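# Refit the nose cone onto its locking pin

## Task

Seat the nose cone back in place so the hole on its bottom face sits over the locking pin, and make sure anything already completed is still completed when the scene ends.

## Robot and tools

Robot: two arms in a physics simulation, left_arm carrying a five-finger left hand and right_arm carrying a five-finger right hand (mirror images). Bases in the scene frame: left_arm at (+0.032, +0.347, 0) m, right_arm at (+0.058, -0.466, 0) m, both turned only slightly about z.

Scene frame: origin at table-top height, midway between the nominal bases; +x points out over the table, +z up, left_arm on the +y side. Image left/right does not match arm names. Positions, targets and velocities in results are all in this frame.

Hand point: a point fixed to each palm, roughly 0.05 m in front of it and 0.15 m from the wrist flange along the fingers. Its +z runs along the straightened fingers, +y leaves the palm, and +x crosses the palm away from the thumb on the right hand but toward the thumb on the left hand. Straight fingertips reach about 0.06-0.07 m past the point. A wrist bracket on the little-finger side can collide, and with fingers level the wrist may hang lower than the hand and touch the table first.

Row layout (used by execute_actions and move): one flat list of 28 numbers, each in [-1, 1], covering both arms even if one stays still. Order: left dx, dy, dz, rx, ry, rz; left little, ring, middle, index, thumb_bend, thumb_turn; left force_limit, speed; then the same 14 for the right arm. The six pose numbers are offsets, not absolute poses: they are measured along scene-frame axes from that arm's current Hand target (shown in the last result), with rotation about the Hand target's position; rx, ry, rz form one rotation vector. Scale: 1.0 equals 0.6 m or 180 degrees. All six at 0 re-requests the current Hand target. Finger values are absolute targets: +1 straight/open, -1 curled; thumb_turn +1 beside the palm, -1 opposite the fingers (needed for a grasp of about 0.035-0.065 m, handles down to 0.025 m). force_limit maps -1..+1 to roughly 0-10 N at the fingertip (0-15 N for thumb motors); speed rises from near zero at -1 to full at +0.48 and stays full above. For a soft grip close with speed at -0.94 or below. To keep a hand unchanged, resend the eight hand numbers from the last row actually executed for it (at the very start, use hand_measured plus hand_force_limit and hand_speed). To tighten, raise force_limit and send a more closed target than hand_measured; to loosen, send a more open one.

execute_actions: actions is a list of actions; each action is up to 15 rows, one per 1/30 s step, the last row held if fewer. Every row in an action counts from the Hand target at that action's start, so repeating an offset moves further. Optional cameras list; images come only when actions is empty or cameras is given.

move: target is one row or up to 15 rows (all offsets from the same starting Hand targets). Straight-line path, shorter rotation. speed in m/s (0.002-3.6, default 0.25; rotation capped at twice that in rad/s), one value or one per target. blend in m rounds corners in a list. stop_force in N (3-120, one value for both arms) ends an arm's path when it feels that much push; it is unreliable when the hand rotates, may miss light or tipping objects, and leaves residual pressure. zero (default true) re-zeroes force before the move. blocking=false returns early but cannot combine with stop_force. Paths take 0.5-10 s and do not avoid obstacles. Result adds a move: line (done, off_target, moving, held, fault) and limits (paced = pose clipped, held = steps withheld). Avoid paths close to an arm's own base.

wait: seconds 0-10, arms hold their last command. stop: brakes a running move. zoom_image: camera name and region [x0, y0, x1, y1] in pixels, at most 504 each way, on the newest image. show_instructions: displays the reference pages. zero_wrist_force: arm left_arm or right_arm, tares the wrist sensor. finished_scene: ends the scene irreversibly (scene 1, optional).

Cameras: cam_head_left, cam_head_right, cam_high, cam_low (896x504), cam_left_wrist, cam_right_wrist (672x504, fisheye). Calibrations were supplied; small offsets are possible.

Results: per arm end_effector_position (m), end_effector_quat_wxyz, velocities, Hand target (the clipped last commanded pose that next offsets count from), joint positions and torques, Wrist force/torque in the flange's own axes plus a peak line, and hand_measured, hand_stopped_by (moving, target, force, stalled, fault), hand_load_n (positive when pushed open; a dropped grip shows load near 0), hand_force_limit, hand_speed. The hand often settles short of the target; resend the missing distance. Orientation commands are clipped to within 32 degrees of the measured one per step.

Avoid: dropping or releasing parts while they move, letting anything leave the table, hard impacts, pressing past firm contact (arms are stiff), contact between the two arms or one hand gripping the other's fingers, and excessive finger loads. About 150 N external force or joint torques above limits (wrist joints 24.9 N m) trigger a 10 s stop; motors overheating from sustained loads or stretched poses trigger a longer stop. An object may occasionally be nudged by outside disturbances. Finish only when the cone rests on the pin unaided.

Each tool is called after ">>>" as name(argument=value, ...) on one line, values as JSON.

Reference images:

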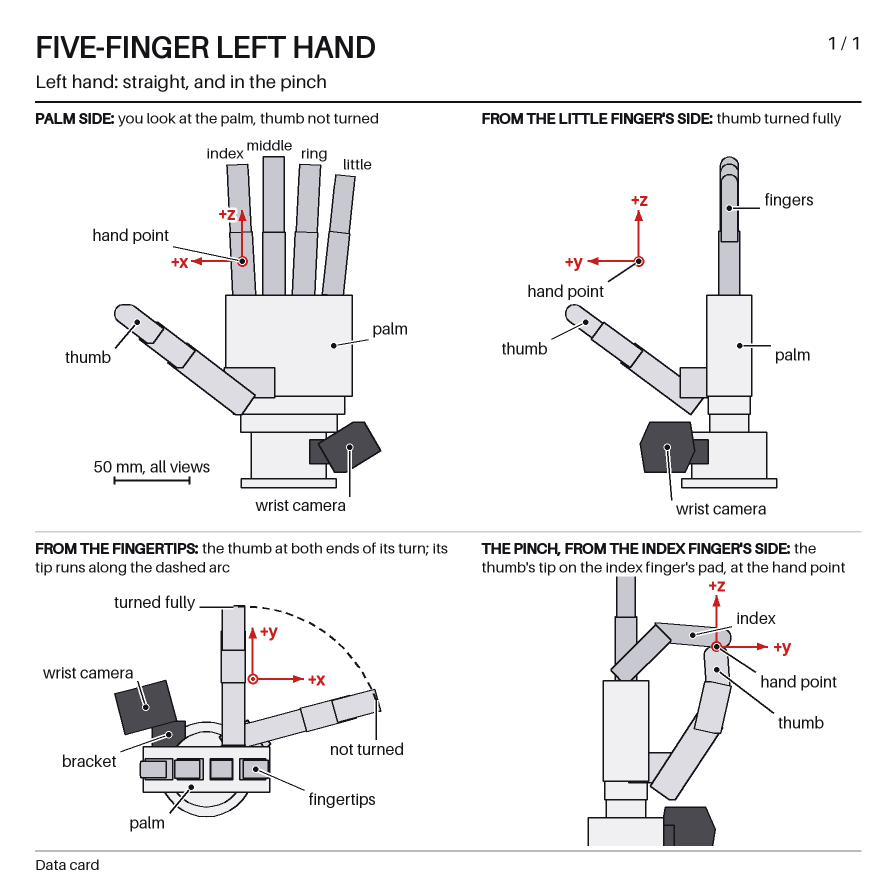

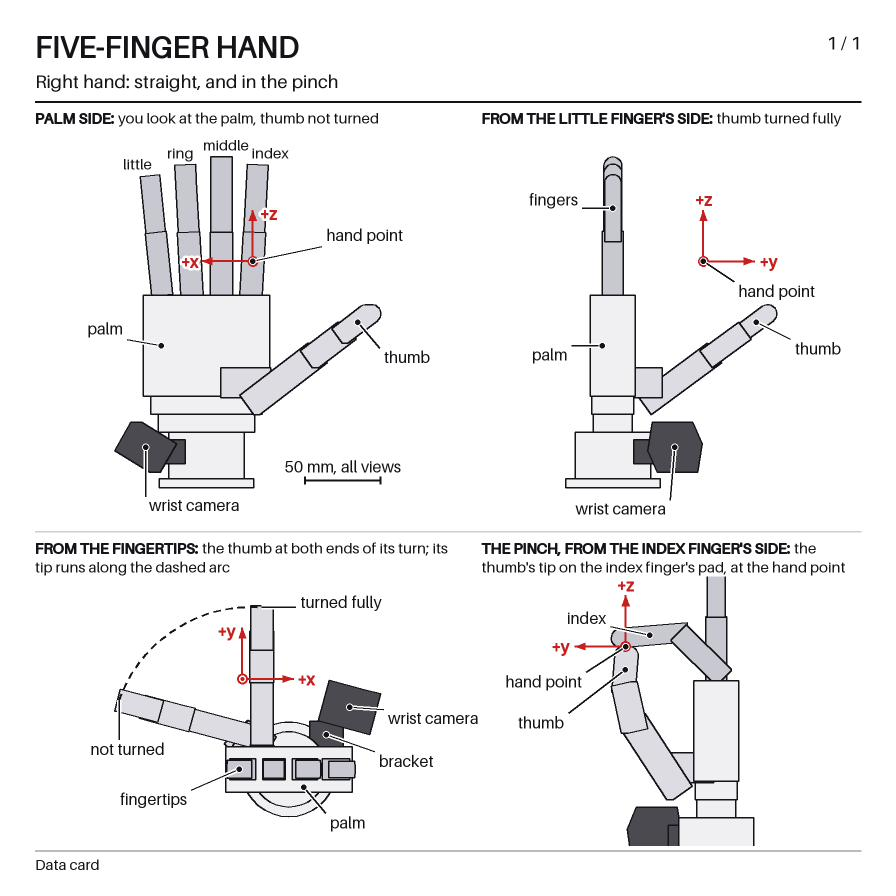

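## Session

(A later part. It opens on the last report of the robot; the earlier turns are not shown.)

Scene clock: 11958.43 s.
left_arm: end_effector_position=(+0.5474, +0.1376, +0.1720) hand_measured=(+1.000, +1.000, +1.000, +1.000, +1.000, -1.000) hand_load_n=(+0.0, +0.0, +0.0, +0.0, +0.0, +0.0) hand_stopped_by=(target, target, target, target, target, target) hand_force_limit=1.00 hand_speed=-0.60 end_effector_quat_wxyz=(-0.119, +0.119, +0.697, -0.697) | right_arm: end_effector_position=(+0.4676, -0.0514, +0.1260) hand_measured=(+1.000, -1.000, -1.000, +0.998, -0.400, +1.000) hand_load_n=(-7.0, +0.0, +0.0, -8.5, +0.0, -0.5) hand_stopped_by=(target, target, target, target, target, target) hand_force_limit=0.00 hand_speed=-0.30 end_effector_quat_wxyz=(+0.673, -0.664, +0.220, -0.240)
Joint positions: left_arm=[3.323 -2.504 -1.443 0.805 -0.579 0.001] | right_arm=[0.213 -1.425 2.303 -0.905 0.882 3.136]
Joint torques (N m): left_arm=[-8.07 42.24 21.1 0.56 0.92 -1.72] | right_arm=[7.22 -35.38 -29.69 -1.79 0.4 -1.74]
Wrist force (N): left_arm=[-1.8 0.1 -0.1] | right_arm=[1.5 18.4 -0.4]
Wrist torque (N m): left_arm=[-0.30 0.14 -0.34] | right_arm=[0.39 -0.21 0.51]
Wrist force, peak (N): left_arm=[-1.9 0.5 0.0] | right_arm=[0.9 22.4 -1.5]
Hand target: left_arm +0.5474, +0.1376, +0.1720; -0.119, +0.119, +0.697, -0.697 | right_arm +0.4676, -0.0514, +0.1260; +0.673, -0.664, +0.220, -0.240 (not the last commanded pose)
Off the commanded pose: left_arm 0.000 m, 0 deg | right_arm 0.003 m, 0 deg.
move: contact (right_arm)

>>> move(target=[[0, 0, 0, 0, 0, 0, 1, 1, 1, 1, 1, -1, 1.0, -0.6, 0, 0, -0.0008, 0, 0, 0, 1, -1, -1, 1, -0.4, 1, 0, -0.3], [0, 0, 0, 0, 0, 0, 1, 1, 1, 1, 1, -1, 1.0, -0.6, 0.00113, 0.00144, -0.0008, 0, 0, 0, 1, -1, -1, 1, -0.4, 1, 0, -0.3]], speed=0.004)

>>> move(target=[0, 0, 0, 0, 0, 0, 1, 1, 1, 1, 1, -1, 1.0, -0.6, 0.00123, 0.00157, 0, 0, 0, 0, 1, -1, -1, 1, -0.4, 1, 0, -0.3], speed=0.004)

>>> move(target=[0, 0, 0, 0, 0, 0, 1, 1, 1, 1, 1, -1, 1.0, -0.6, 0.00123, 0.00157, 0, 0, 0, 0, 1, -1, -1, 1, -0.4, 1, 0, -0.3], speed=0.004)

Scene clock: 11987.57 s.
left_arm: end_effector_position=(+0.5474, +0.1376, +0.1720) hand_measured=(+1.000, +1.000, +1.000, +1.000, +1.000, -1.000) hand_load_n=(+0.0, +0.0, +0.0, +0.0, +0.0, +0.0) hand_stopped_by=(target, target, target, target, target, target) hand_force_limit=1.00 hand_speed=-0.60 end_effector_quat_wxyz=(-0.119, +0.119, +0.697, -0.697) | right_arm: end_effector_position=(+0.4682, -0.0506, +0.1255) hand_measured=(+1.000, -1.000, -1.000, +0.998, -0.400, +1.000) hand_load_n=(-3.5, +0.0, +0.0, -5.5, +0.0, +0.0) hand_stopped_by=(target, target, target, target, target, target) hand_force_limit=0.00 hand_speed=-0.30 end_effector_quat_wxyz=(+0.673, -0.664, +0.220, -0.240)
Joint positions: left_arm=[3.323 -2.504 -1.443 0.805 -0.579 0.001] | right_arm=[0.215 -1.422 2.301 -0.906 0.884 3.135]
Joint torques (N m): left_arm=[-8.05 42.24 21.77 0.56 0.99 -1.76] | right_arm=[6.81 -19.15 -30.6 -0.93 2.06 -2.2]
Wrist force (N): left_arm=[-1.8 0.2 -0.1] | right_arm=[-0.1 14.1 -4.1]
Wrist torque (N m): left_arm=[-0.29 0.14 -0.35] | right_arm=[0.80 -0.18 0.15]
Wrist force, peak (N): left_arm=[-1.8 0.7 -0.4] | right_arm=[1.7 19.0 -0.4]
Hand target: left_arm +0.5474, +0.1376, +0.1720; -0.119, +0.119, +0.697, -0.697 | right_arm +0.4683, -0.0505, +0.1255; +0.673, -0.664, +0.220, -0.240
Off the commanded pose: left_arm 0.000 m, 0 deg | right_arm 0.000 m, 0 deg.
move: done

Scene clock: 11988.27 s.
left_arm: end_effector_position=(+0.5474, +0.1376, +0.1720) hand_measured=(+1.000, +1.000, +1.000, +1.000, +1.000, -1.000) hand_load_n=(+0.0, +0.0, +0.0, +0.0, +0.0, -0.5) hand_stopped_by=(target, target, target, target, target, target) hand_force_limit=1.00 hand_speed=-0.60 end_effector_quat_wxyz=(-0.119, +0.119, +0.697, -0.697) | right_arm: end_effector_position=(+0.4690, -0.0496, +0.1255) hand_measured=(+1.000, -1.000, -1.000, +0.998, -0.400, +1.000) hand_load_n=(-3.0, +0.0, +0.0, -5.0, +0.0, -0.5) hand_stopped_by=(target, target, target, target, target, target) hand_force_limit=0.00 hand_speed=-0.30 end_effector_quat_wxyz=(+0.673, -0.664, +0.220, -0.240)
Joint positions: left_arm=[3.323 -2.504 -1.443 0.805 -0.579 0.001] | right_arm=[0.217 -1.419 2.297 -0.905 0.886 3.135]
Joint torques (N m): left_arm=[-8.16 42.28 21.19 0.42 0.9 -1.92] | right_arm=[6.79 -17.05 -29.56 -1.33 2.05 -2.2]
Wrist force (N): left_arm=[-1.6 0.4 0.1] | right_arm=[0.2 14.0 -4.4]
Wrist torque (N m): left_arm=[-0.28 0.12 -0.34] | right_arm=[0.82 -0.13 0.20]
Wrist force, peak (N): left_arm=[-1.8 0.6 -0.1] | right_arm=[-1.2 14.9 -4.8]
Hand target: left_arm +0.5474, +0.1376, +0.1720; -0.119, +0.119, +0.697, -0.697 | right_arm +0.4690, -0.0496, +0.1255; +0.673, -0.664, +0.220, -0.240
Off the commanded pose: left_arm 0.000 m, 0 deg | right_arm 0.000 m, 0 deg.
move: done

Scene clock: 11988.97 s.
left_arm: end_effector_position=(+0.5474, +0.1376, +0.1720) hand_measured=(+1.000, +1.000, +1.000, +1.000, +1.000, -1.000) hand_load_n=(+0.0, +0.0, +0.0, +0.0, +0.0, +0.0) hand_stopped_by=(target, target, target, target, target, target) hand_force_limit=1.00 hand_speed=-0.60 end_effector_quat_wxyz=(-0.119, +0.119, +0.697, -0.697) | right_arm: end_effector_position=(+0.4697, -0.0487, +0.1255) hand_measured=(+1.000, -1.000, -1.000, +1.000, -0.400, +1.000) hand_load_n=(-3.0, +0.0, +0.0, -4.5, +0.0, +0.0) hand_stopped_by=(target, target, target, target, target, target) hand_force_limit=0.00 hand_speed=-0.30 end_effector_quat_wxyz=(+0.673, -0.664, +0.220, -0.240)
Joint positions: left_arm=[3.323 -2.504 -1.443 0.805 -0.579 0.001] | right_arm=[0.22 -1.417 2.294 -0.904 0.888 3.135]
Joint torques (N m): left_arm=[-7.5 42.14 20.61 0.45 0.86 -1.74] | right_arm=[7.73 -18.32 -29.54 -1.45 2.11 -2.19]
Wrist force (N): left_arm=[-1.7 0.3 -0.2] | right_arm=[-0.2 14.2 -5.3]
Wrist torque (N m): left_arm=[-0.27 0.13 -0.34] | right_arm=[0.91 -0.13 0.19]
Wrist force, peak (N): left_arm=[-1.8 0.7 0.0] | right_arm=[-1.5 14.7 -4.7]
Hand target: left_arm +0.5474, +0.1376, +0.1720; -0.119, +0.119, +0.697, -0.697 | right_arm +0.4697, -0.0486, +0.1255; +0.673, -0.664, +0.220, -0.240
Off the commanded pose: left_arm 0.000 m, 0 deg | right_arm 0.000 m, 0 deg.
move: done

>>> move(target=[0, 0, 0, 0, 0, 0, 1, 1, 1, 1, 1, -1, 1.0, -0.6, 0.0017, -0.00134, 0, 0, 0, 0, 1, -1, -1, 1, -0.4, 1, 0, -0.3], speed=0.004)

>>> move(target=[0, 0, 0, 0, 0, 0, 1, 1, 1, 1, 1, -1, 1.0, -0.6, -0.00103, -0.00131, 0, 0, 0, 0, 1, -1, -1, 1, -0.4, 1, 0, -0.3], speed=0.004)

>>> move(target=[0, 0, 0, 0, 0, 0, 1, 1, 1, 1, 1, -1, 1.0, -0.6, -0.00103, -0.00131, 0, 0, 0, 0, 1, -1, -1, 1, -0.4, 1, 0, -0.3], speed=0.004)

>>> move(target=[0, 0, 0, 0, 0, 0, 1, 1, 1, 1, 1, -1, 1.0, -0.6, -0.00103, -0.00131, 0, 0, 0, 0, 1, -1, -1, 1, -0.4, 1, 0, -0.3], speed=0.004)

Scene clock: 12040.20 s.
left_arm: end_effector_position=(+0.5474, +0.1376, +0.1720) hand_measured=(+1.000, +1.000, +1.000, +1.000, +1.000, -1.000) hand_load_n=(+0.0, +0.0, +0.0, +0.0, +0.0, +0.0) hand_stopped_by=(target, target, target, target, target, target) hand_force_limit=1.00 hand_speed=-0.60 end_effector_quat_wxyz=(-0.119, +0.119, +0.697, -0.697) | right_arm: end_effector_position=(+0.4707, -0.0494, +0.1255) hand_measured=(+1.000, -1.000, -1.000, +1.000, -0.400, +1.000) hand_load_n=(-1.0, +0.0, +0.0, -7.5, +0.0, +0.0) hand_stopped_by=(target, target, target, target, target, target) hand_force_limit=0.00 hand_speed=-0.30 end_effector_quat_wxyz=(+0.673, -0.664, +0.220, -0.240)
Joint positions: left_arm=[3.323 -2.504 -1.443 0.805 -0.579 0.001] | right_arm=[0.217 -1.416 2.293 -0.904 0.886 3.135]
Joint torques (N m): left_arm=[-7.96 41.67 20.94 0.4 0.9 -1.79] | right_arm=[-11.81 -19.41 -29.72 -1.25 -0.27 1.28]
Wrist force (N): left_arm=[-1.5 0.5 0.1] | right_arm=[-2.5 13.4 -2.7]
Wrist torque (N m): left_arm=[-0.27 0.10 -0.33] | right_arm=[0.71 -0.35 -0.08]
Wrist force, peak (N): left_arm=[-1.9 0.5 -0.2] | right_arm=[-0.5 14.8 -5.4]
Hand target: left_arm +0.5474, +0.1376, +0.1720; -0.119, +0.119, +0.697, -0.697 | right_arm +0.4707, -0.0494, +0.1255; +0.673, -0.664, +0.220, -0.240
Off the commanded pose: left_arm 0.000 m, 0 deg | right_arm 0.000 m, 0 deg.
move: done

Scene clock: 12040.90 s.
left_arm: end_effector_position=(+0.5474, +0.1376, +0.1720) hand_measured=(+1.000, +1.000, +1.000, +1.000, +1.000, -1.000) hand_load_n=(+0.0, +0.0, +0.0, +0.0, +0.0, +0.0) hand_stopped_by=(target, target, target, target, target, target) hand_force_limit=1.00 hand_speed=-0.60 end_effector_quat_wxyz=(-0.119, +0.119, +0.697, -0.697) | right_arm: end_effector_position=(+0.4702, -0.0502, +0.1255) hand_measured=(+1.000, -1.000, -1.000, +1.000, -0.400, +1.000) hand_load_n=(-2.5, +0.0, +0.0, -7.5, +0.0, +0.0) hand_stopped_by=(target, target, target, target, target, target) hand_force_limit=0.00 hand_speed=-0.30 end_effector_quat_wxyz=(+0.673, -0.664, +0.220, -0.240)
Joint positions: left_arm=[3.323 -2.504 -1.443 0.805 -0.579 0.001] | right_arm=[0.215 -1.418 2.296 -0.905 0.884 3.135]
Joint torques (N m): left_arm=[-7.65 42.62 20.02 0.22 0.76 -1.78] | right_arm=[-10.51 -32.5 -8.51 -5.55 -1.36 1.8]
Wrist force (N): left_arm=[-1.6 0.6 -0.3] | right_arm=[0.1 11.5 -0.3]
Wrist torque (N m): left_arm=[-0.22 0.12 -0.34] | right_arm=[0.43 -0.27 0.13]
Wrist force, peak (N): left_arm=[-1.9 0.5 0.4] | right_arm=[-3.6 14.2 -2.8]
Hand target: left_arm +0.5474, +0.1376, +0.1720; -0.119, +0.119, +0.697, -0.697 | right_arm +0.4701, -0.0502, +0.1255; +0.673, -0.664, +0.220, -0.240
Off the commanded pose: left_arm 0.000 m, 0 deg | right_arm 0.000 m, 0 deg.
move: done

Scene clock: 12041.60 s.
left_arm: end_effector_position=(+0.5474, +0.1376, +0.1720) hand_measured=(+1.000, +1.000, +1.000, +1.000, +1.000, -1.000) hand_load_n=(-0.5, +0.0, +0.0, +0.0, +0.0, +0.0) hand_stopped_by=(target, target, target, target, target, target) hand_force_limit=1.00 hand_speed=-0.60 end_effector_quat_wxyz=(-0.119, +0.119, +0.697, -0.697) | right_arm: end_effector_position=(+0.4695, -0.0510, +0.1255) hand_measured=(+1.000, -1.000, -1.000, +1.000, -0.400, +1.000) hand_load_n=(-3.0, +0.0, +0.0, -8.0, +0.0, +0.0) hand_stopped_by=(target, target, target, target, target, target) hand_force_limit=0.00 hand_speed=-0.30 end_effector_quat_wxyz=(+0.673, -0.664, +0.220, -0.240)
Joint positions: left_arm=[3.323 -2.504 -1.443 0.805 -0.579 0.001] | right_arm=[0.213 -1.42 2.298 -0.905 0.882 3.136]
Joint torques (N m): left_arm=[-8.69 42.17 20.83 0.59 0.85 -1.77] | right_arm=[-9.75 -34.01 -6.44 -5.75 -1.12 1.78]
Wrist force (N): left_arm=[-1.8 0.5 -0.3] | right_arm=[0.1 11.3 0.1]
Wrist torque (N m): left_arm=[-0.24 0.15 -0.35] | right_arm=[0.34 -0.30 0.13]
Wrist force, peak (N): left_arm=[-1.8 0.5 -0.3] | right_arm=[0.2 11.9 0.0]
Hand target: left_arm +0.5474, +0.1376, +0.1720; -0.119, +0.119, +0.697, -0.697 | right_arm +0.4695, -0.0510, +0.1255; +0.673, -0.664, +0.220, -0.240
Off the commanded pose: left_arm 0.000 m, 0 deg | right_arm 0.000 m, 0 deg.
move: done

Scene clock: 12042.30 s.
left_arm: end_effector_position=(+0.5474, +0.1376, +0.1720) hand_measured=(+1.000, +1.000, +1.000, +1.000, +1.000, -1.000) hand_load_n=(+0.0, +0.0, +0.0, -0.5, +0.0, +0.0) hand_stopped_by=(target, target, target, target, target, target) hand_force_limit=1.00 hand_speed=-0.60 end_effector_quat_wxyz=(-0.119, +0.119, +0.697, -0.697) | right_arm: end_effector_position=(+0.4689, -0.0518, +0.1255) hand_measured=(+1.000, -1.000, -1.000, +0.998, -0.400, +1.000) hand_load_n=(-3.5, +0.0, +0.0, -8.5, +0.0, +0.0) hand_stopped_by=(target, target, target, target, target, target) hand_force_limit=0.00 hand_speed=-0.30 end_effector_quat_wxyz=(+0.673, -0.664, +0.220, -0.240)
Joint positions: left_arm=[3.323 -2.504 -1.443 0.805 -0.579 0.001] | right_arm=[0.211 -1.422 2.301 -0.906 0.88 3.136]
Joint torques (N m): left_arm=[-8.37 41.99 21.5 0.39 0.84 -1.73] | right_arm=[-11.43 -33.79 -7.83 -5.88 -1.11 2.09]
Wrist force (N): left_arm=[-1.6 -0.1 -0.2] | right_arm=[-0.2 13.2 0.4]
Wrist torque (N m): left_arm=[-0.34 0.11 -0.32] | right_arm=[0.32 -0.39 0.15]
Wrist force, peak (N): left_arm=[-2.0 0.4 0.0] | right_arm=[-0.2 13.2 0.4]
Hand target: left_arm +0.5474, +0.1376, +0.1720; -0.119, +0.119, +0.697, -0.697 | right_arm +0.4689, -0.0518, +0.1255; +0.673, -0.664, +0.220, -0.240
Off the commanded pose: left_arm 0.000 m, 0 deg | right_arm 0.000 m, 0 deg.
move: done

>>> move(target=[0, 0, 0, 0, 0, 0, 1, 1, 1, 1, 1, -1, 1.0, -0.6, 0, 0, 0.0035, 0, 0, 0, 1, -1, -1, 1, -0.4, 1, 0, -0.3], speed=0.005, cameras=["cam_left_wrist", "cam_low"])

>>> zoom_image(camera="cam_left_wrist", region=[270, 0, 390, 80])

>>> zoom_image(camera="cam_left_wrist", region=[270, 110, 430, 190])

>>> zoom_image(camera="cam_low", region=[450, 155, 490, 195])

Scene clock: 12078.20 s.
left_arm: end_effector_position=(+0.5474, +0.1376, +0.1720) hand_measured=(+1.000, +1.000, +1.000, +1.000, +1.000, -1.000) hand_load_n=(+0.0, +0.0, +0.0, +0.0, +0.0, +0.0) hand_stopped_by=(target, target, target, target, target, target) hand_force_limit=1.00 hand_speed=-0.60 end_effector_quat_wxyz=(-0.119, +0.119, +0.697, -0.697) | right_arm: end_effector_position=(+0.4689, -0.0518, +0.1275) hand_measured=(+1.000, -1.000, -1.000, +0.998, -0.400, +1.000) hand_load_n=(-9.0, +0.0, +0.0, -9.5, +0.0, +0.0) hand_stopped_by=(target, target, target, target, target, target) hand_force_limit=0.00 hand_speed=-0.30 end_effector_quat_wxyz=(+0.673, -0.664, +0.220, -0.240)
Joint positions: left_arm=[3.323 -2.504 -1.443 0.805 -0.579 0.001] | right_arm=[0.211 -1.427 2.299 -0.899 0.879 3.136]
Joint torques (N m): left_arm=[-7.87 41.79 21.12 0.44 0.81 -1.87] | right_arm=[-6.6 -37.28 -32.71 -2.49 -0.86 1.85]
Wrist force (N): left_arm=[-1.4 0.6 -0.1] | right_arm=[0.7 21.6 -2.4]
Wrist torque (N m): left_arm=[-0.24 0.08 -0.34] | right_arm=[0.53 -0.12 0.62]
Wrist force, peak (N): left_arm=[-2.0 0.7 -0.2] | right_arm=[0.4 24.2 -0.7]
Hand target: left_arm +0.5474, +0.1376, +0.1720; -0.119, +0.119, +0.697, -0.697 | right_arm +0.4689, -0.0518, +0.1276; +0.673, -0.664, +0.220, -0.240
Off the commanded pose: left_arm 0.000 m, 0 deg | right_arm 0.000 m, 0 deg.
move: done
camera_calibration:
cam_left_wrist: T_world_to_cam=[[-0.222228, 0.0996807, 0.969886, -0.0637691], [-0.6372, 0.738076, -0.221856, 0.293209], [-0.737964, -0.667314, -0.100505, 0.630744], [0, 0, 0, 1]] pos_world=[0.638128, 0.21085, 0.190292]
Images, in order (width x height): cam_low 896x504, cam_left_wrist 672x504.

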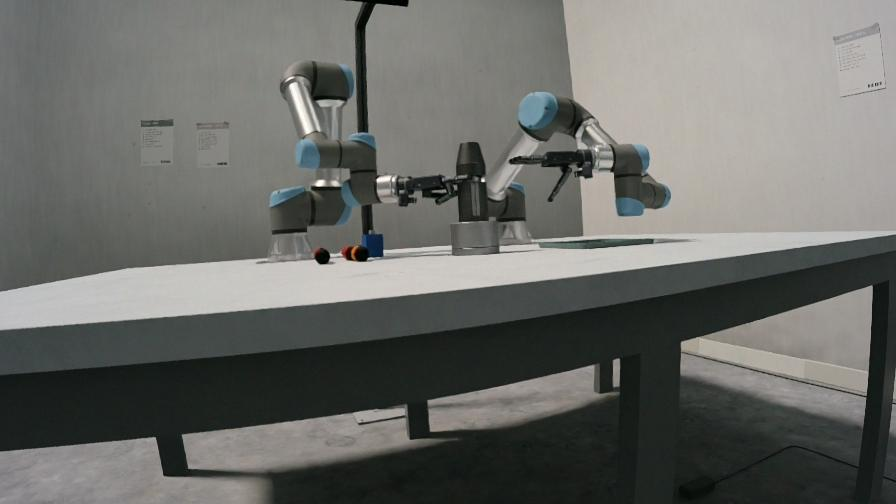

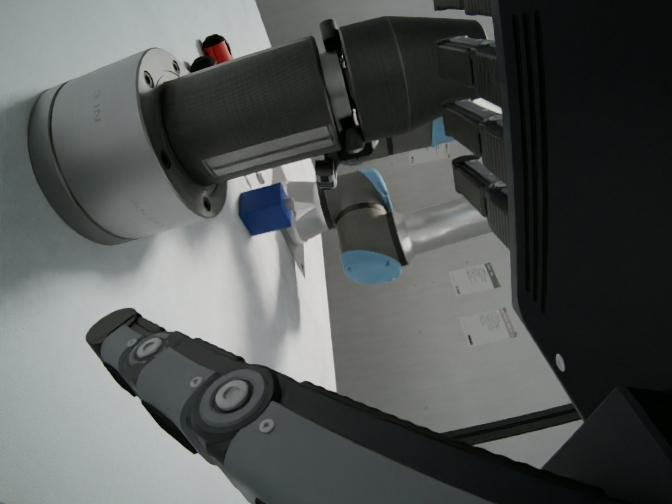

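Scaled by 4.200 from the camera's 672x504 image, which has a finer 960x720 frame.

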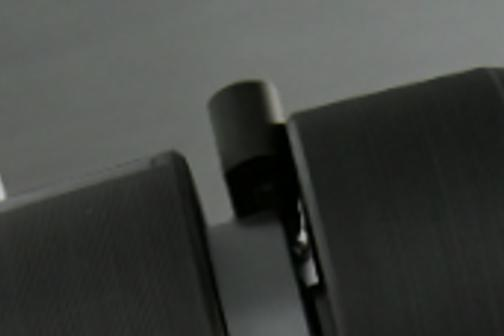

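Scaled by 3.150 from the camera's 672x504 image, which has a finer 960x720 frame.

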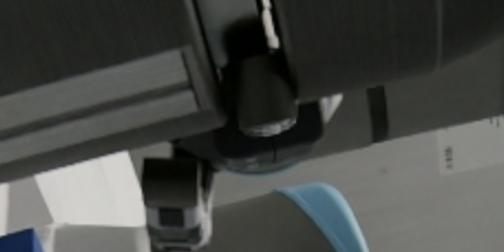

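Scaled by 12.600 from the camera's 896x504 image, which has a finer 1280x720 frame.

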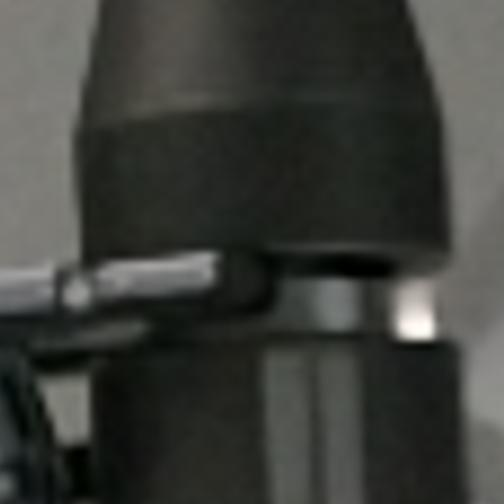

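>>> move(target=[[0, 0, 0, 0, 0, 0, 1, 1, 1, 1, 1, -1, 1.0, -0.6, -0.00085, -0.00082, 0, 0, 0, 0, 1, -1, -1, 1, -0.4, 1, 0, -0.3], [0, 0, 0, 0, 0, 0, 1, 1, 1, 1, 1, -1, 1.0, -0.6, -0.00085, -0.00082, -0.00317, 0, 0, 0, 1, -1, -1, 1, -0.4, 1, 0, -0.3]], speed=0.004)

>>> move(target=[0, 0, 0, 0, 0, 0, 1, 1, 1, 1, 1, -1, 1.0, -0.6, 0.00072, 0.00092, 0, 0, 0, 0, 1, -1, -1, 1, -0.4, 1, 0, -0.3], speed=0.004)

>>> move(target=[0, 0, 0, 0, 0, 0, 1, 1, 1, 1, 1, -1, 1.0, -0.6, 0.00072, 0.00092, 0, 0, 0, 0, 1, -1, -1, 1, -0.4, 1, 0, -0.3], speed=0.004)

>>> move(target=[0, 0, 0, 0, 0, 0, 1, 1, 1, 1, 1, -1, 1.0, -0.6, 0.00072, 0.00092, 0, 0, 0, 0, 1, -1, -1, 1, -0.4, 1, 0, -0.3], speed=0.004)

>>> move(target=[0, 0, 0, 0, 0, 0, 1, 1, 1, 1, 1, -1, 1.0, -0.6, 0.00072, 0.00092, 0, 0, 0, 0, 1, -1, -1, 1, -0.4, 1, 0, -0.3], speed=0.004)

>>> move(target=[0, 0, 0, 0, 0, 0, 1, 1, 1, 1, 1, -1, 1.0, -0.6, 0.00072, 0.00092, 0, 0, 0, 0, 1, -1, -1, 1, -0.4, 1, 0, -0.3], speed=0.004)

Scene clock: 12209.60 s.
left_arm: end_effector_position=(+0.5474, +0.1376, +0.1720) hand_measured=(+1.000, +1.000, +1.000, +1.000, +1.000, -1.000) hand_load_n=(+0.0, +0.0, +0.0, +0.0, +0.0, +0.0) hand_stopped_by=(target, target, target, target, target, target) hand_force_limit=1.00 hand_speed=-0.60 end_effector_quat_wxyz=(-0.119, +0.119, +0.697, -0.697) | right_arm: end_effector_position=(+0.4684, -0.0523, +0.1259) hand_measured=(+1.000, -1.000, -1.000, +0.998, -0.400, +1.000) hand_load_n=(-7.0, +0.0, +0.0, -9.0, +0.0, +0.0) hand_stopped_by=(target, target, target, target, target, target) hand_force_limit=0.00 hand_speed=-0.30 end_effector_quat_wxyz=(+0.673, -0.664, +0.220, -0.240)
Joint positions: left_arm=[3.323 -2.504 -1.443 0.805 -0.579 0.001] | right_arm=[0.21 -1.425 2.303 -0.905 0.878 3.136]
Joint torques (N m): left_arm=[-7.07 42.1 20.92 0.32 0.89 -1.76] | right_arm=[-9.22 -20.08 -9.43 -6.44 -1.56 -0.57]
Wrist force (N): left_arm=[-1.7 0.5 -0.2] | right_arm=[1.6 17.5 0.4]
Wrist torque (N m): left_arm=[-0.23 0.13 -0.35] | right_arm=[0.31 -0.22 0.52]
Wrist force, peak (N): left_arm=[-1.8 0.6 0.0] | right_arm=[0.6 22.8 -0.9]
Hand target: left_arm +0.5474, +0.1376, +0.1720; -0.119, +0.119, +0.697, -0.697 | right_arm +0.4684, -0.0523, +0.1257; +0.673, -0.664, +0.220, -0.240
Off the commanded pose: left_arm 0.000 m, 0 deg | right_arm 0.000 m, 0 deg.
move: done

Scene clock: 12210.30 s.
left_arm: end_effector_position=(+0.5474, +0.1376, +0.1720) hand_measured=(+1.000, +1.000, +1.000, +1.000, +1.000, -1.000) hand_load_n=(+0.0, +0.0, +0.0, +0.0, +0.0, +0.0) hand_stopped_by=(target, target, target, target, target, target) hand_force_limit=1.00 hand_speed=-0.60 end_effector_quat_wxyz=(-0.119, +0.119, +0.697, -0.697) | right_arm: end_effector_position=(+0.4688, -0.0518, +0.1257) hand_measured=(+1.000, -1.000, -1.000, +0.998, -0.400, +1.000) hand_load_n=(-8.0, +0.0, +0.0, -8.0, +0.0, +0.0) hand_stopped_by=(target, target, target, target, target, target) hand_force_limit=0.00 hand_speed=-0.30 end_effector_quat_wxyz=(+0.673, -0.664, +0.220, -0.240)
Joint positions: left_arm=[3.323 -2.504 -1.443 0.805 -0.579 0.001] | right_arm=[0.211 -1.423 2.301 -0.905 0.88 3.136]
Joint torques (N m): left_arm=[-8.11 42.3 20.88 0.32 0.81 -1.8] | right_arm=[8.05 -22.95 -34.19 -2.62 1.71 -0.93]
Wrist force (N): left_arm=[-1.9 0.5 0.1] | right_arm=[1.0 22.7 -4.2]
Wrist torque (N m): left_arm=[-0.26 0.16 -0.36] | right_arm=[0.67 -0.06 0.68]
Wrist force, peak (N): left_arm=[-1.9 0.5 -0.1] | right_arm=[1.0 23.0 -3.9]
Hand target: left_arm +0.5474, +0.1376, +0.1720; -0.119, +0.119, +0.697, -0.697 | right_arm +0.4688, -0.0517, +0.1257; +0.673, -0.664, +0.220, -0.240
Off the commanded pose: left_arm 0.000 m, 0 deg | right_arm 0.000 m, 0 deg.
move: done

Scene clock: 12211.00 s.
left_arm: end_effector_position=(+0.5474, +0.1376, +0.1720) hand_measured=(+1.000, +1.000, +1.000, +1.000, +1.000, -1.000) hand_load_n=(+0.0, +0.0, +0.0, +0.0, +0.0, +0.0) hand_stopped_by=(target, target, target, target, target, target) hand_force_limit=1.00 hand_speed=-0.60 end_effector_quat_wxyz=(-0.119, +0.119, +0.697, -0.697) | right_arm: end_effector_position=(+0.4692, -0.0512, +0.1257) hand_measured=(+1.000, -1.000, -1.000, +0.998, -0.400, +1.000) hand_load_n=(-7.5, +0.0, +0.0, -7.5, +0.0, +0.0) hand_stopped_by=(target, target, target, target, target, target) hand_force_limit=0.00 hand_speed=-0.30 end_effector_quat_wxyz=(+0.673, -0.664, +0.220, -0.240)
Joint positions: left_arm=[3.323 -2.504 -1.443 0.805 -0.579 0.001] | right_arm=[0.212 -1.421 2.299 -0.905 0.881 3.136]
Joint torques (N m): left_arm=[-7.98 41.86 20.93 0.35 0.75 -1.75] | right_arm=[7.36 -23.1 -35.43 -3.44 2.1 -2]
Wrist force (N): left_arm=[-1.6 0.2 -0.4] | right_arm=[-0.4 25.1 -7.1]
Wrist torque (N m): left_arm=[-0.28 0.11 -0.34] | right_arm=[0.93 -0.02 0.61]
Wrist force, peak (N): left_arm=[-1.7 0.6 0.0] | right_arm=[-0.4 25.1 -7.1]
Hand target: left_arm +0.5474, +0.1376, +0.1720; -0.119, +0.119, +0.697, -0.697 | right_arm +0.4692, -0.0512, +0.1257; +0.673, -0.664, +0.220, -0.240
Off the commanded pose: left_arm 0.000 m, 0 deg | right_arm 0.000 m, 0 deg.
move: done

Scene clock: 12211.70 s.
left_arm: end_effector_position=(+0.5474, +0.1376, +0.1720) hand_measured=(+1.000, +1.000, +1.000, +1.000, +1.000, -1.000) hand_load_n=(+0.0, +0.0, +0.0, +0.0, +0.0, +0.0) hand_stopped_by=(target, target, target, target, target, target) hand_force_limit=1.00 hand_speed=-0.60 end_effector_quat_wxyz=(-0.119, +0.119, +0.697, -0.697) | right_arm: end_effector_position=(+0.4697, -0.0507, +0.1257) hand_measured=(+1.000, -1.000, -1.000, +0.998, -0.400, +1.000) hand_load_n=(-7.0, +0.5, +0.0, -6.5, +0.0, +0.0) hand_stopped_by=(target, target, target, target, target, target) hand_force_limit=0.00 hand_speed=-0.30 end_effector_quat_wxyz=(+0.673, -0.664, +0.220, -0.240)
Joint positions: left_arm=[3.323 -2.504 -1.443 0.805 -0.579 0.001] | right_arm=[0.214 -1.42 2.297 -0.904 0.882 3.135]
Joint torques (N m): left_arm=[-7.81 42.81 21 0.27 0.8 -1.75] | right_arm=[7.06 -24.03 -36.14 -3.35 2.44 -1.98]
Wrist force (N): left_arm=[-1.6 0.3 -0.1] | right_arm=[-0.8 24.5 -8.2]
Wrist torque (N m): left_arm=[-0.26 0.12 -0.34] | right_arm=[1.06 -0.01 0.55]
Wrist force, peak (N): left_arm=[-2.0 0.4 -0.3] | right_arm=[-1.4 25.3 -7.8]
Hand target: left_arm +0.5474, +0.1376, +0.1720; -0.119, +0.119, +0.697, -0.697 | right_arm +0.4697, -0.0506, +0.1257; +0.673, -0.664, +0.220, -0.240
Off the commanded pose: left_arm 0.000 m, 0 deg | right_arm 0.000 m, 0 deg.
move: done

Scene clock: 12212.40 s.
left_arm: end_effector_position=(+0.5474, +0.1376, +0.1720) hand_measured=(+1.000, +1.000, +1.000, +1.000, +1.000, -1.000) hand_load_n=(+0.0, +0.0, +0.0, +0.0, +0.0, +0.0) hand_stopped_by=(target, target, target, target, target, target) hand_force_limit=1.00 hand_speed=-0.60 end_effector_quat_wxyz=(-0.119, +0.119, +0.697, -0.697) | right_arm: end_effector_position=(+0.4701, -0.0501, +0.1257) hand_measured=(+1.000, -1.000, -1.000, +0.998, -0.400, +1.000) hand_load_n=(-5.5, +0.0, +0.0, -6.5, +0.0, +0.0) hand_stopped_by=(target, target, target, target, target, target) hand_force_limit=0.00 hand_speed=-0.30 end_effector_quat_wxyz=(+0.673, -0.664, +0.220, -0.240)
Joint positions: left_arm=[3.323 -2.504 -1.443 0.805 -0.579 0.001] | right_arm=[0.215 -1.419 2.296 -0.904 0.884 3.135]
Joint torques (N m): left_arm=[-8.23 42.4 21.36 0.36 0.84 -1.81] | right_arm=[6.02 -24.6 -36.43 -3.84 2.7 -1.97]
Wrist force (N): left_arm=[-1.7 0.5 0.0] | right_arm=[-2.3 25.8 -10.0]
Wrist torque (N m): left_arm=[-0.25 0.13 -0.34] | right_arm=[1.17 0.00 0.45]
Wrist force, peak (N): left_arm=[-2.0 0.2 -0.2] | right_arm=[-2.3 25.8 -10.0]
Hand target: left_arm +0.5474, +0.1376, +0.1720; -0.119, +0.119, +0.697, -0.697 | right_arm +0.4701, -0.0501, +0.1257; +0.673, -0.664, +0.220, -0.240
Off the commanded pose: left_arm 0.000 m, 0 deg | right_arm 0.000 m, 0 deg.
move: done

Scene clock: 12213.10 s.
left_arm: end_effector_position=(+0.5474, +0.1376, +0.1720) hand_measured=(+1.000, +1.000, +1.000, +1.000, +1.000, -1.000) hand_load_n=(+0.0, -0.5, +0.0, -0.5, +0.0, +0.0) hand_stopped_by=(target, target, target, target, target, target) hand_force_limit=1.00 hand_speed=-0.60 end_effector_quat_wxyz=(-0.119, +0.119, +0.697, -0.697) | right_arm: end_effector_position=(+0.4705, -0.0496, +0.1257) hand_measured=(+1.000, -1.000, -1.000, +0.998, -0.400, +1.000) hand_load_n=(-5.0, +0.0, +0.0, -5.5, +0.0, +0.0) hand_stopped_by=(target, target, target, target, target, target) hand_force_limit=0.00 hand_speed=-0.30 end_effector_quat_wxyz=(+0.673, -0.664, +0.220, -0.240)
Joint positions: left_arm=[3.323 -2.504 -1.443 0.805 -0.579 0.001] | right_arm=[0.216 -1.417 2.294 -0.903 0.885 3.135]
Joint torques (N m): left_arm=[-8.18 42.76 20.42 0.27 0.67 -1.83] | right_arm=[6.56 -25.51 -38.35 -4.02 2.68 -1.95]
Wrist force (N): left_arm=[-1.5 0.4 -0.2] | right_arm=[-2.1 26.8 -12.1]
Wrist torque (N m): left_arm=[-0.25 0.10 -0.34] | right_arm=[1.40 0.09 0.51]
Wrist force, peak (N): left_arm=[-2.0 0.4 -0.2] | right_arm=[-2.8 27.5 -11.8]
Hand target: left_arm +0.5474, +0.1376, +0.1720; -0.119, +0.119, +0.697, -0.697 | right_arm +0.4705, -0.0495, +0.1257; +0.673, -0.664, +0.220, -0.240
Off the commanded pose: left_arm 0.000 m, 0 deg | right_arm 0.000 m, 0 deg.
move: done

>>> move(target=[0, 0, 0, 0, 0, 0, 1, 1, 1, 1, 1, -1, 1.0, -0.6, -0.00267, -0.00341, 0, 0, 0, 0, 1, -1, -1, 1, -0.4, 1, 0, -0.3], speed=0.004)

Scene clock: 12224.80 s.
left_arm: end_effector_position=(+0.5474, +0.1376, +0.1720) hand_measured=(+1.000, +1.000, +1.000, +1.000, +1.000, -1.000) hand_load_n=(+0.0, +0.0, +0.0, +0.0, +0.0, +0.0) hand_stopped_by=(target, target, target, target, target, target) hand_force_limit=1.00 hand_speed=-0.60 end_effector_quat_wxyz=(-0.119, +0.119, +0.697, -0.697) | right_arm: end_effector_position=(+0.4690, -0.0515, +0.1257) hand_measured=(+1.000, -1.000, -1.000, +0.998, -0.400, +1.000) hand_load_n=(-9.0, +0.0, +0.0, -11.5, +0.0, +0.0) hand_stopped_by=(target, target, target, target, target, target) hand_force_limit=0.00 hand_speed=-0.30 end_effector_quat_wxyz=(+0.673, -0.664, +0.220, -0.240)
Joint positions: left_arm=[3.323 -2.504 -1.443 0.805 -0.579 0.001] | right_arm=[0.212 -1.422 2.3 -0.905 0.88 3.136]
Joint torques (N m): left_arm=[-8.19 41.76 20.42 0.33 0.76 -1.82] | right_arm=[-9.89 -37.37 -9.52 -7.29 -1.15 1.88]
Wrist force (N): left_arm=[-1.4 0.2 0.1] | right_arm=[-0.3 21.7 1.0]
Wrist torque (N m): left_arm=[-0.31 0.11 -0.32] | right_arm=[0.15 -0.36 0.49]
Wrist force, peak (N): left_arm=[-2.1 0.7 0.2] | right_arm=[-2.3 27.9 -12.2]
Hand target: left_arm +0.5474, +0.1376, +0.1720; -0.119, +0.119, +0.697, -0.697 | right_arm +0.4689, -0.0516, +0.1257; +0.673, -0.664, +0.220, -0.240
Off the commanded pose: left_arm 0.000 m, 0 deg | right_arm 0.000 m, 0 deg.
move: done

>>> move(target=[0, 0, 0, 0, 0, 0, 1, 1, 1, 1, 1, -1, 1.0, -0.6, 0, 0, -0.00667, 0, 0, 0, 1, -1, -1, 1, -0.4, 1, 0, -0.3], speed=0.003, stop_force=4, cameras=["cam_left_wrist", "cam_low"])

>>> zoom_image(camera="cam_left_wrist", region=[305, 10, 385, 170])

Scene clock: 12234.53 s.
left_arm: end_effector_position=(+0.5474, +0.1376, +0.1720) hand_measured=(+1.000, +1.000, +1.000, +1.000, +1.000, -1.000) hand_load_n=(+0.0, +0.0, +0.0, +0.0, +0.0, +0.0) hand_stopped_by=(target, target, target, target, target, target) hand_force_limit=1.00 hand_speed=-0.60 end_effector_quat_wxyz=(-0.119, +0.119, +0.697, -0.697) | right_arm: end_effector_position=(+0.4689, -0.0516, +0.1250) hand_measured=(+1.000, -1.000, -1.000, +0.998, -0.400, +1.000) hand_load_n=(-7.5, +0.0, +0.0, -10.5, +0.0, -0.5) hand_stopped_by=(target, target, target, target, target, target) hand_force_limit=0.00 hand_speed=-0.30 end_effector_quat_wxyz=(+0.673, -0.664, +0.220, -0.240)
Joint positions: left_arm=[3.323 -2.504 -1.443 0.805 -0.579 0.001] | right_arm=[0.211 -1.421 2.301 -0.907 0.88 3.136]
Joint torques (N m): left_arm=[-7.86 42.27 21.04 0.31 0.69 -1.79] | right_arm=[-10.7 -35.53 -30.18 -1.82 -0.55 1.78]
Wrist force (N): left_arm=[-1.4 0.5 -0.1] | right_arm=[-1.3 18.1 0.7]
Wrist torque (N m): left_arm=[-0.25 0.09 -0.33] | right_arm=[0.21 -0.43 0.33]
Wrist force, peak (N): left_arm=[-1.9 0.6 -0.5] | right_arm=[-0.1 22.1 1.3]
Hand target: left_arm +0.5474, +0.1376, +0.1720; -0.119, +0.119, +0.697, -0.697 | right_arm +0.4690, -0.0516, +0.1250; +0.673, -0.664, +0.220, -0.240 (not the last commanded pose)
Off the commanded pose: left_arm 0.000 m, 0 deg | right_arm 0.003 m, 0 deg.
move: contact (right_arm)
camera_calibration:
cam_left_wrist: T_world_to_cam=[[-0.222228, 0.0996807, 0.969886, -0.0637691], [-0.6372, 0.738076, -0.221856, 0.293209], [-0.737964, -0.667314, -0.100505, 0.630744], [0, 0, 0, 1]] pos_world=[0.638128, 0.21085, 0.190292]
Images, in order (width x height): cam_low 896x504, cam_left_wrist 672x504.

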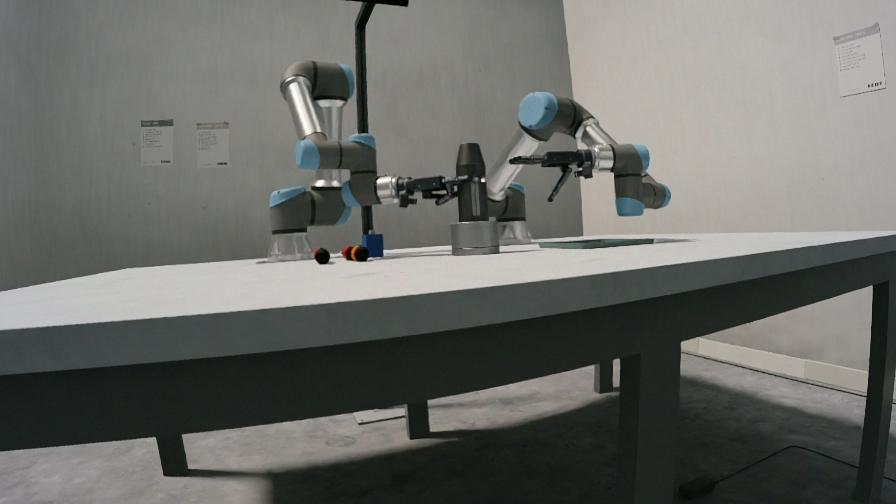

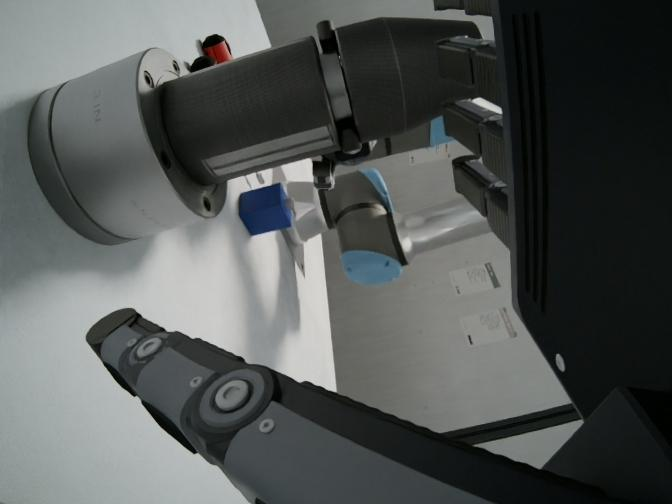

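Scaled by 3.150 from the camera's 672x504 image, which has a finer 960x720 frame.

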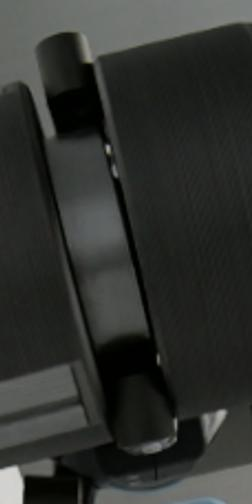

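>>> move(target=[[0, 0, 0, 0, 0, 0, 1, 1, 1, 1, 1, -1, 1.0, -0.6, 0, 0, 0.0008, 0, 0, 0, 1, -1, -1, 1, -0.4, 1, 0, -0.3], [0, 0, 0, 0, 0, 0, 1, 1, 1, 1, 1, -1, 1.0, -0.6, 0.00002, 0.00083, 0.0008, 0, 0, 0, 1, -1, -1, 1, -0.4, 1, 0, -0.3]], speed=0.004)

>>> move(target=[0, 0, 0, 0, 0, 0, 1, 1, 1, 1, 1, -1, 1.0, -0.6, 0, 0, -0.00667, 0, 0, 0, 1, -1, -1, 1, -0.4, 1, 0, -0.3], speed=0.003, stop_force=4)

Scene clock: 12247.13 s.
left_arm: end_effector_position=(+0.5474, +0.1376, +0.1720) hand_measured=(+1.000, +1.000, +1.000, +1.000, +1.000, -1.000) hand_load_n=(+0.0, +0.0, +0.0, -0.5, +0.0, +0.0) hand_stopped_by=(target, target, target, target, target, target) hand_force_limit=1.00 hand_speed=-0.60 end_effector_quat_wxyz=(-0.119, +0.119, +0.697, -0.697) | right_arm: end_effector_position=(+0.4690, -0.0512, +0.1256) hand_measured=(+1.000, -1.000, -1.000, +0.998, -0.400, +1.000) hand_load_n=(-8.5, +0.0, +0.5, -9.5, +0.0, +0.0) hand_stopped_by=(target, target, target, target, target, target) hand_force_limit=0.00 hand_speed=-0.30 end_effector_quat_wxyz=(+0.673, -0.664, +0.220, -0.240) end_effector_velocity=(-0.001, +0.002, +0.000) end_effector_angular_velocity=(+0.000, +0.000, +0.003)
Joint positions: left_arm=[3.323 -2.504 -1.443 0.805 -0.579 0.001] | right_arm=[0.213 -1.421 2.3 -0.906 0.881 3.136]
Joint velocities: left_arm=[within noise] | right_arm=[0.005 0.001 -0.001 0 0.002 0]
Joint torques (N m): left_arm=[-7.91 42.21 21.19 0.19 0.78 -1.75] | right_arm=[7.4 -22.71 -30.77 -2.53 2.05 0.88]
Wrist force (N): left_arm=[-1.7 0.4 -0.1] | right_arm=[0.3 22.3 -1.4]
Wrist torque (N m): left_arm=[-0.27 0.13 -0.34] | right_arm=[0.40 -0.15 0.60]
Wrist force, peak (N): left_arm=[-1.9 0.4 0.1] | right_arm=[-1.4 22.8 -0.5]
Hand target: left_arm +0.5474, +0.1376, +0.1720; -0.119, +0.119, +0.697, -0.697 | right_arm +0.4690, -0.0511, +0.1255; +0.673, -0.664, +0.220, -0.240
Off the commanded pose: left_arm 0.000 m, 0 deg | right_arm 0.000 m, 0 deg.
move: done

Scene clock: 12248.63 s.
left_arm: end_effector_position=(+0.5474, +0.1376, +0.1720) hand_measured=(+1.000, +1.000, +1.000, +1.000, +1.000, -1.000) hand_load_n=(+0.0, +0.0, +0.0, +0.0, +0.0, +0.0) hand_stopped_by=(target, target, target, target, target, target) hand_force_limit=1.00 hand_speed=-0.60 end_effector_quat_wxyz=(-0.119, +0.119, +0.697, -0.697) | right_arm: end_effector_position=(+0.4691, -0.0511, +0.1250) hand_measured=(+1.000, -1.000, -1.000, +0.998, -0.400, +1.000) hand_load_n=(-8.5, +0.0, +0.0, -8.5, +0.0, +0.0) hand_stopped_by=(target, target, target, target, target, target) hand_force_limit=0.00 hand_speed=-0.30 end_effector_quat_wxyz=(+0.673, -0.664, +0.220, -0.240)
Joint positions: left_arm=[3.323 -2.504 -1.443 0.805 -0.579 0.001] | right_arm=[0.213 -1.42 2.3 -0.908 0.882 3.136]
Joint torques (N m): left_arm=[-8.06 42.07 20.75 0.23 0.7 -1.73] | right_arm=[5.35 -35.43 -30.66 -2.04 1.09 -1.15]
Wrist force (N): left_arm=[-1.5 0.6 -0.3] | right_arm=[0.7 17.9 -1.7]
Wrist torque (N m): left_arm=[-0.22 0.10 -0.34] | right_arm=[0.42 -0.17 0.59]
Wrist force, peak (N): left_arm=[-1.9 0.6 0.0] | right_arm=[0.8 22.0 -1.5]
Hand target: left_arm +0.5474, +0.1376, +0.1720; -0.119, +0.119, +0.697, -0.697 | right_arm +0.4691, -0.0511, +0.1250; +0.673, -0.664, +0.220, -0.240 (not the last commanded pose)
Off the commanded pose: left_arm 0.000 m, 0 deg | right_arm 0.003 m, 0 deg.
move: contact (right_arm)

>>> move(target=[[0, 0, 0, 0, 0, 0, 1, 1, 1, 1, 1, -1, 1.0, -0.6, 0, 0, 0.0008, 0, 0, 0, 1, -1, -1, 1, -0.4, 1, 0, -0.3], [0, 0, 0, 0, 0, 0, 1, 1, 1, 1, 1, -1, 1.0, -0.6, -0.00257, 0.00202, 0.0018, 0.00343, 0.00437, 0, 1, -1, -1, 1, -0.4, 1, 0, -0.3]], speed=0.005)

>>> move(target=[0, 0, 0, 0, 0, 0, 1, 1, 1, 1, 1, -1, 1.0, -0.6, 0, 0, -0.00833, 0, 0, 0, 1, -1, -1, 1, -0.4, 1, 0, -0.3], speed=0.003, stop_force=4)

Scene clock: 12300.10 s.
left_arm: end_effector_position=(+0.5474, +0.1376, +0.1720) hand_measured=(+1.000, +1.000, +1.000, +1.000, +1.000, -1.000) hand_load_n=(+0.0, +0.0, +0.0, +0.0, +0.0, +0.0) hand_stopped_by=(target, target, target, target, target, target) hand_force_limit=1.00 hand_speed=-0.60 end_effector_quat_wxyz=(-0.119, +0.119, +0.697, -0.697) | right_arm: end_effector_position=(+0.4675, -0.0499, +0.1260) hand_measured=(+1.000, -1.000, -1.000, +0.998, -0.400, +1.000) hand_load_n=(-8.5, +0.0, +0.0, -9.5, +0.0, +0.0) hand_stopped_by=(target, target, target, target, target, target) hand_force_limit=0.00 hand_speed=-0.30 end_effector_quat_wxyz=(+0.675, -0.662, +0.226, -0.235)
Joint positions: left_arm=[3.323 -2.504 -1.443 0.805 -0.579 0.001] | right_arm=[0.215 -1.422 2.3 -0.906 0.884 3.153]
Joint torques (N m): left_arm=[-8.01 41.85 20.95 0.22 0.65 -1.76] | right_arm=[7.6 -37.93 -11.99 -2.62 1.93 2.19]
Wrist force (N): left_arm=[-1.5 0.1 0.0] | right_arm=[1.3 22.3 -1.5]
Wrist torque (N m): left_arm=[-0.30 0.09 -0.33] | right_arm=[0.45 -0.22 0.65]
Wrist force, peak (N): left_arm=[-2.0 0.4 -0.3] | right_arm=[1.1 22.7 -1.4]
Hand target: left_arm +0.5474, +0.1376, +0.1720; -0.119, +0.119, +0.697, -0.697 | right_arm +0.4675, -0.0498, +0.1261; +0.675, -0.662, +0.226, -0.235
Off the commanded pose: left_arm 0.000 m, 0 deg | right_arm 0.000 m, 0 deg.
move: done

Scene clock: 12301.63 s.
left_arm: end_effector_position=(+0.5474, +0.1376, +0.1720) hand_measured=(+1.000, +1.000, +1.000, +1.000, +1.000, -1.000) hand_load_n=(+0.0, +0.0, +0.0, +0.0, +0.0, +0.0) hand_stopped_by=(target, target, target, target, target, target) hand_force_limit=1.00 hand_speed=-0.60 end_effector_quat_wxyz=(-0.119, +0.119, +0.697, -0.697) | right_arm: end_effector_position=(+0.4675, -0.0498, +0.1245) hand_measured=(+1.000, -1.000, -1.000, +0.998, -0.400, +1.000) hand_load_n=(-8.5, +0.0, +0.0, -8.0, +0.0, +0.0) hand_stopped_by=(target, target, target, target, target, target) hand_force_limit=0.00 hand_speed=-0.30 end_effector_quat_wxyz=(+0.675, -0.662, +0.226, -0.235)
Joint positions: left_arm=[3.323 -2.504 -1.443 0.805 -0.579 0.001] | right_arm=[0.215 -1.418 2.302 -0.911 0.884 3.153]
Joint torques (N m): left_arm=[-8.03 42.49 20.73 0.18 0.5 -1.81] | right_arm=[6.87 -35.69 -29.65 -1.94 1.8 1.61]
Wrist force (N): left_arm=[-1.8 0.1 -0.3] | right_arm=[0.9 18.2 -3.4]
Wrist torque (N m): left_arm=[-0.30 0.14 -0.34] | right_arm=[0.57 -0.16 0.60]
Wrist force, peak (N): left_arm=[-1.8 0.8 -0.2] | right_arm=[-0.2 22.3 -2.9]
Hand target: left_arm +0.5474, +0.1376, +0.1720; -0.119, +0.119, +0.697, -0.697 | right_arm +0.4675, -0.0498, +0.1245; +0.675, -0.662, +0.226, -0.235 (not the last commanded pose)
Off the commanded pose: left_arm 0.000 m, 0 deg | right_arm 0.003 m, 0 deg.
move: contact (right_arm)

>>> execute_actions(actions=[], cameras=["cam_left_wrist", "cam_low", "cam_high"])

>>> zoom_image(camera="cam_left_wrist", region=[305, 10, 385, 90])

>>> zoom_image(camera="cam_left_wrist", region=[315, 80, 395, 160])

>>> zoom_image(camera="cam_low", region=[450, 155, 490, 195])

Scene clock: 12314.00 s.
left_arm: end_effector_position=(+0.5474, +0.1376, +0.1720) hand_measured=(+1.000, +1.000, +1.000, +1.000, +1.000, -1.000) hand_load_n=(+0.0, +0.0, +0.0, +0.0, +0.0, +0.0) hand_stopped_by=(target, target, target, target, target, target) hand_force_limit=1.00 hand_speed=-0.60 end_effector_quat_wxyz=(-0.119, +0.119, +0.697, -0.697) | right_arm: end_effector_position=(+0.4675, -0.0498, +0.1245) hand_measured=(+1.000, -1.000, -1.000, +0.998, -0.400, +1.000) hand_load_n=(-8.5, +0.0, +0.0, -7.5, +0.0, +0.0) hand_stopped_by=(target, target, target, target, target, target) hand_force_limit=0.00 hand_speed=-0.30 end_effector_quat_wxyz=(+0.675, -0.662, +0.226, -0.235)
Joint positions: left_arm=[3.323 -2.504 -1.443 0.805 -0.579 0.001] | right_arm=[0.215 -1.418 2.302 -0.911 0.884 3.153]
Joint velocities: within noise
Joint torques (N m): left_arm=[-7.43 42.76 20.8 0.16 0.59 -1.82] | right_arm=[6.01 -35.4 -31.21 -2.38 1.79 -0.29]
Wrist force (N): left_arm=[-1.4 0.3 -0.1] | right_arm=[0.7 18.1 -3.4]
Wrist torque (N m): left_arm=[-0.28 0.08 -0.33] | right_arm=[0.53 -0.17 0.58]
Wrist force, peak (N): left_arm=[-2.0 0.7 0.1] | right_arm=[0.6 18.9 -3.2]
Hand target: left_arm +0.5474, +0.1376, +0.1720; -0.119, +0.119, +0.697, -0.697 | right_arm +0.4675, -0.0498, +0.1245; +0.675, -0.662, +0.226, -0.235 (not the last commanded pose)
Off the commanded pose: left_arm 0.000 m, 0 deg | right_arm 0.003 m, 0 deg.
camera_calibration:
cam_left_wrist: T_world_to_cam=[[-0.222228, 0.0996807, 0.969886, -0.0637691], [-0.6372, 0.738076, -0.221856, 0.293209], [-0.737964, -0.667314, -0.100505, 0.630744], [0, 0, 0, 1]] pos_world=[0.638128, 0.21085, 0.190292]
Images, in order (width x height): cam_high 896x504, cam_low 896x504, cam_left_wrist 672x504.

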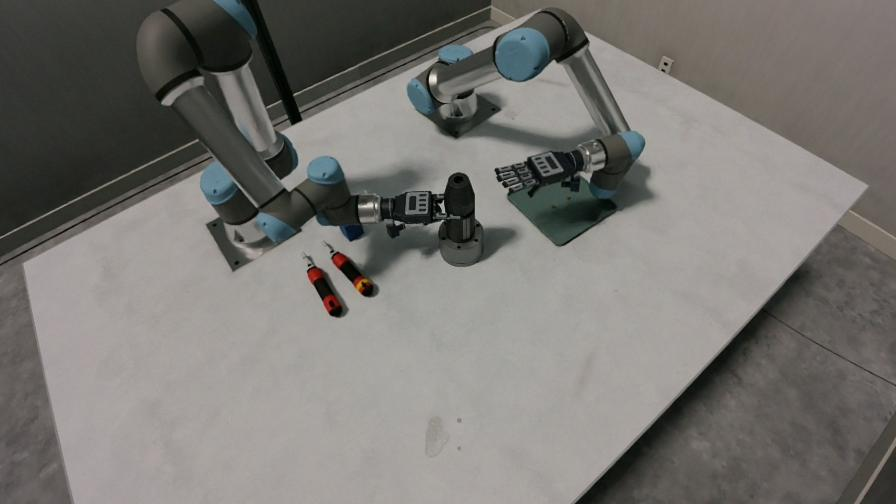

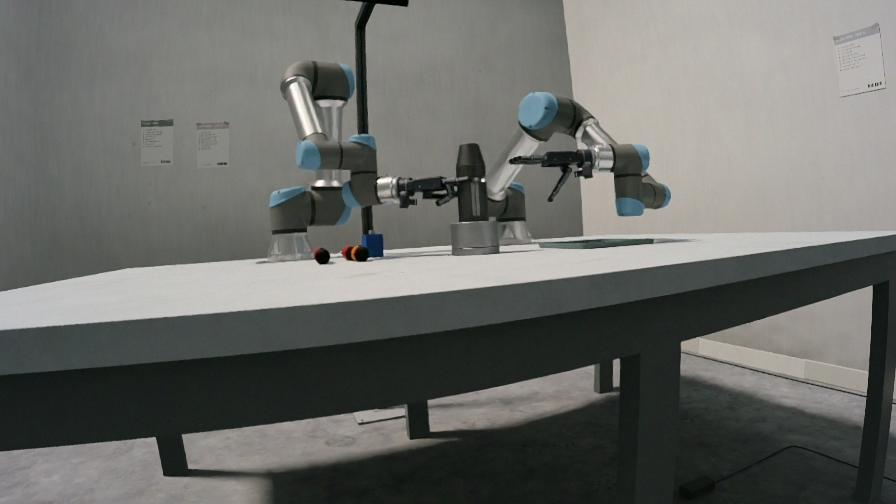

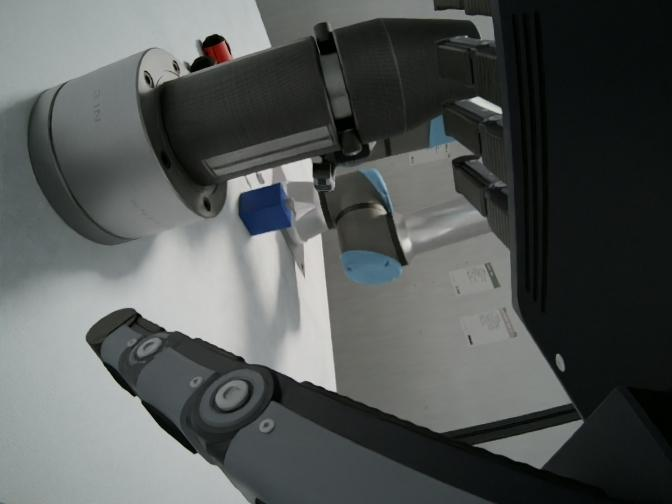

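Scaled by 6.300 from the camera's 672x504 image, which has a finer 960x720 frame.

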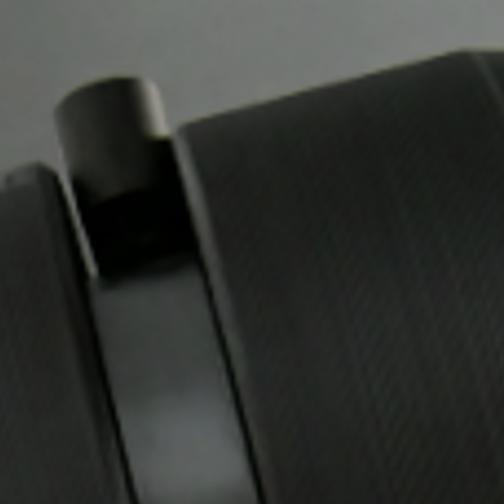

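Scaled by 6.300 from the camera's 672x504 image, which has a finer 960x720 frame.

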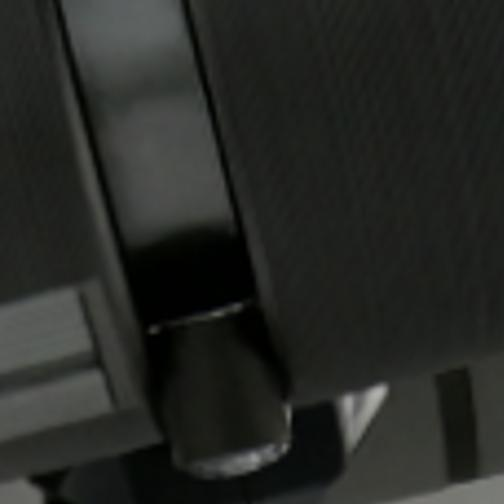

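Scaled by 12.600 from the camera's 896x504 image, which has a finer 1280x720 frame.

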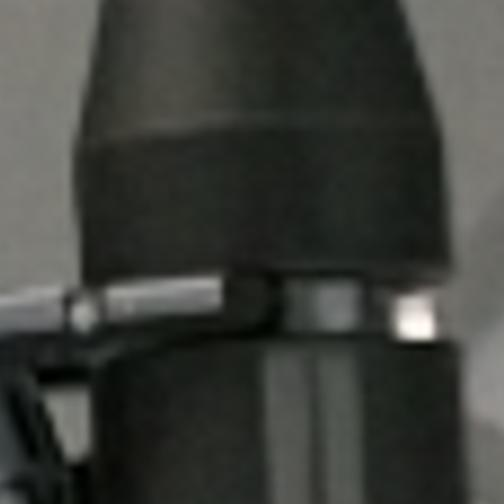

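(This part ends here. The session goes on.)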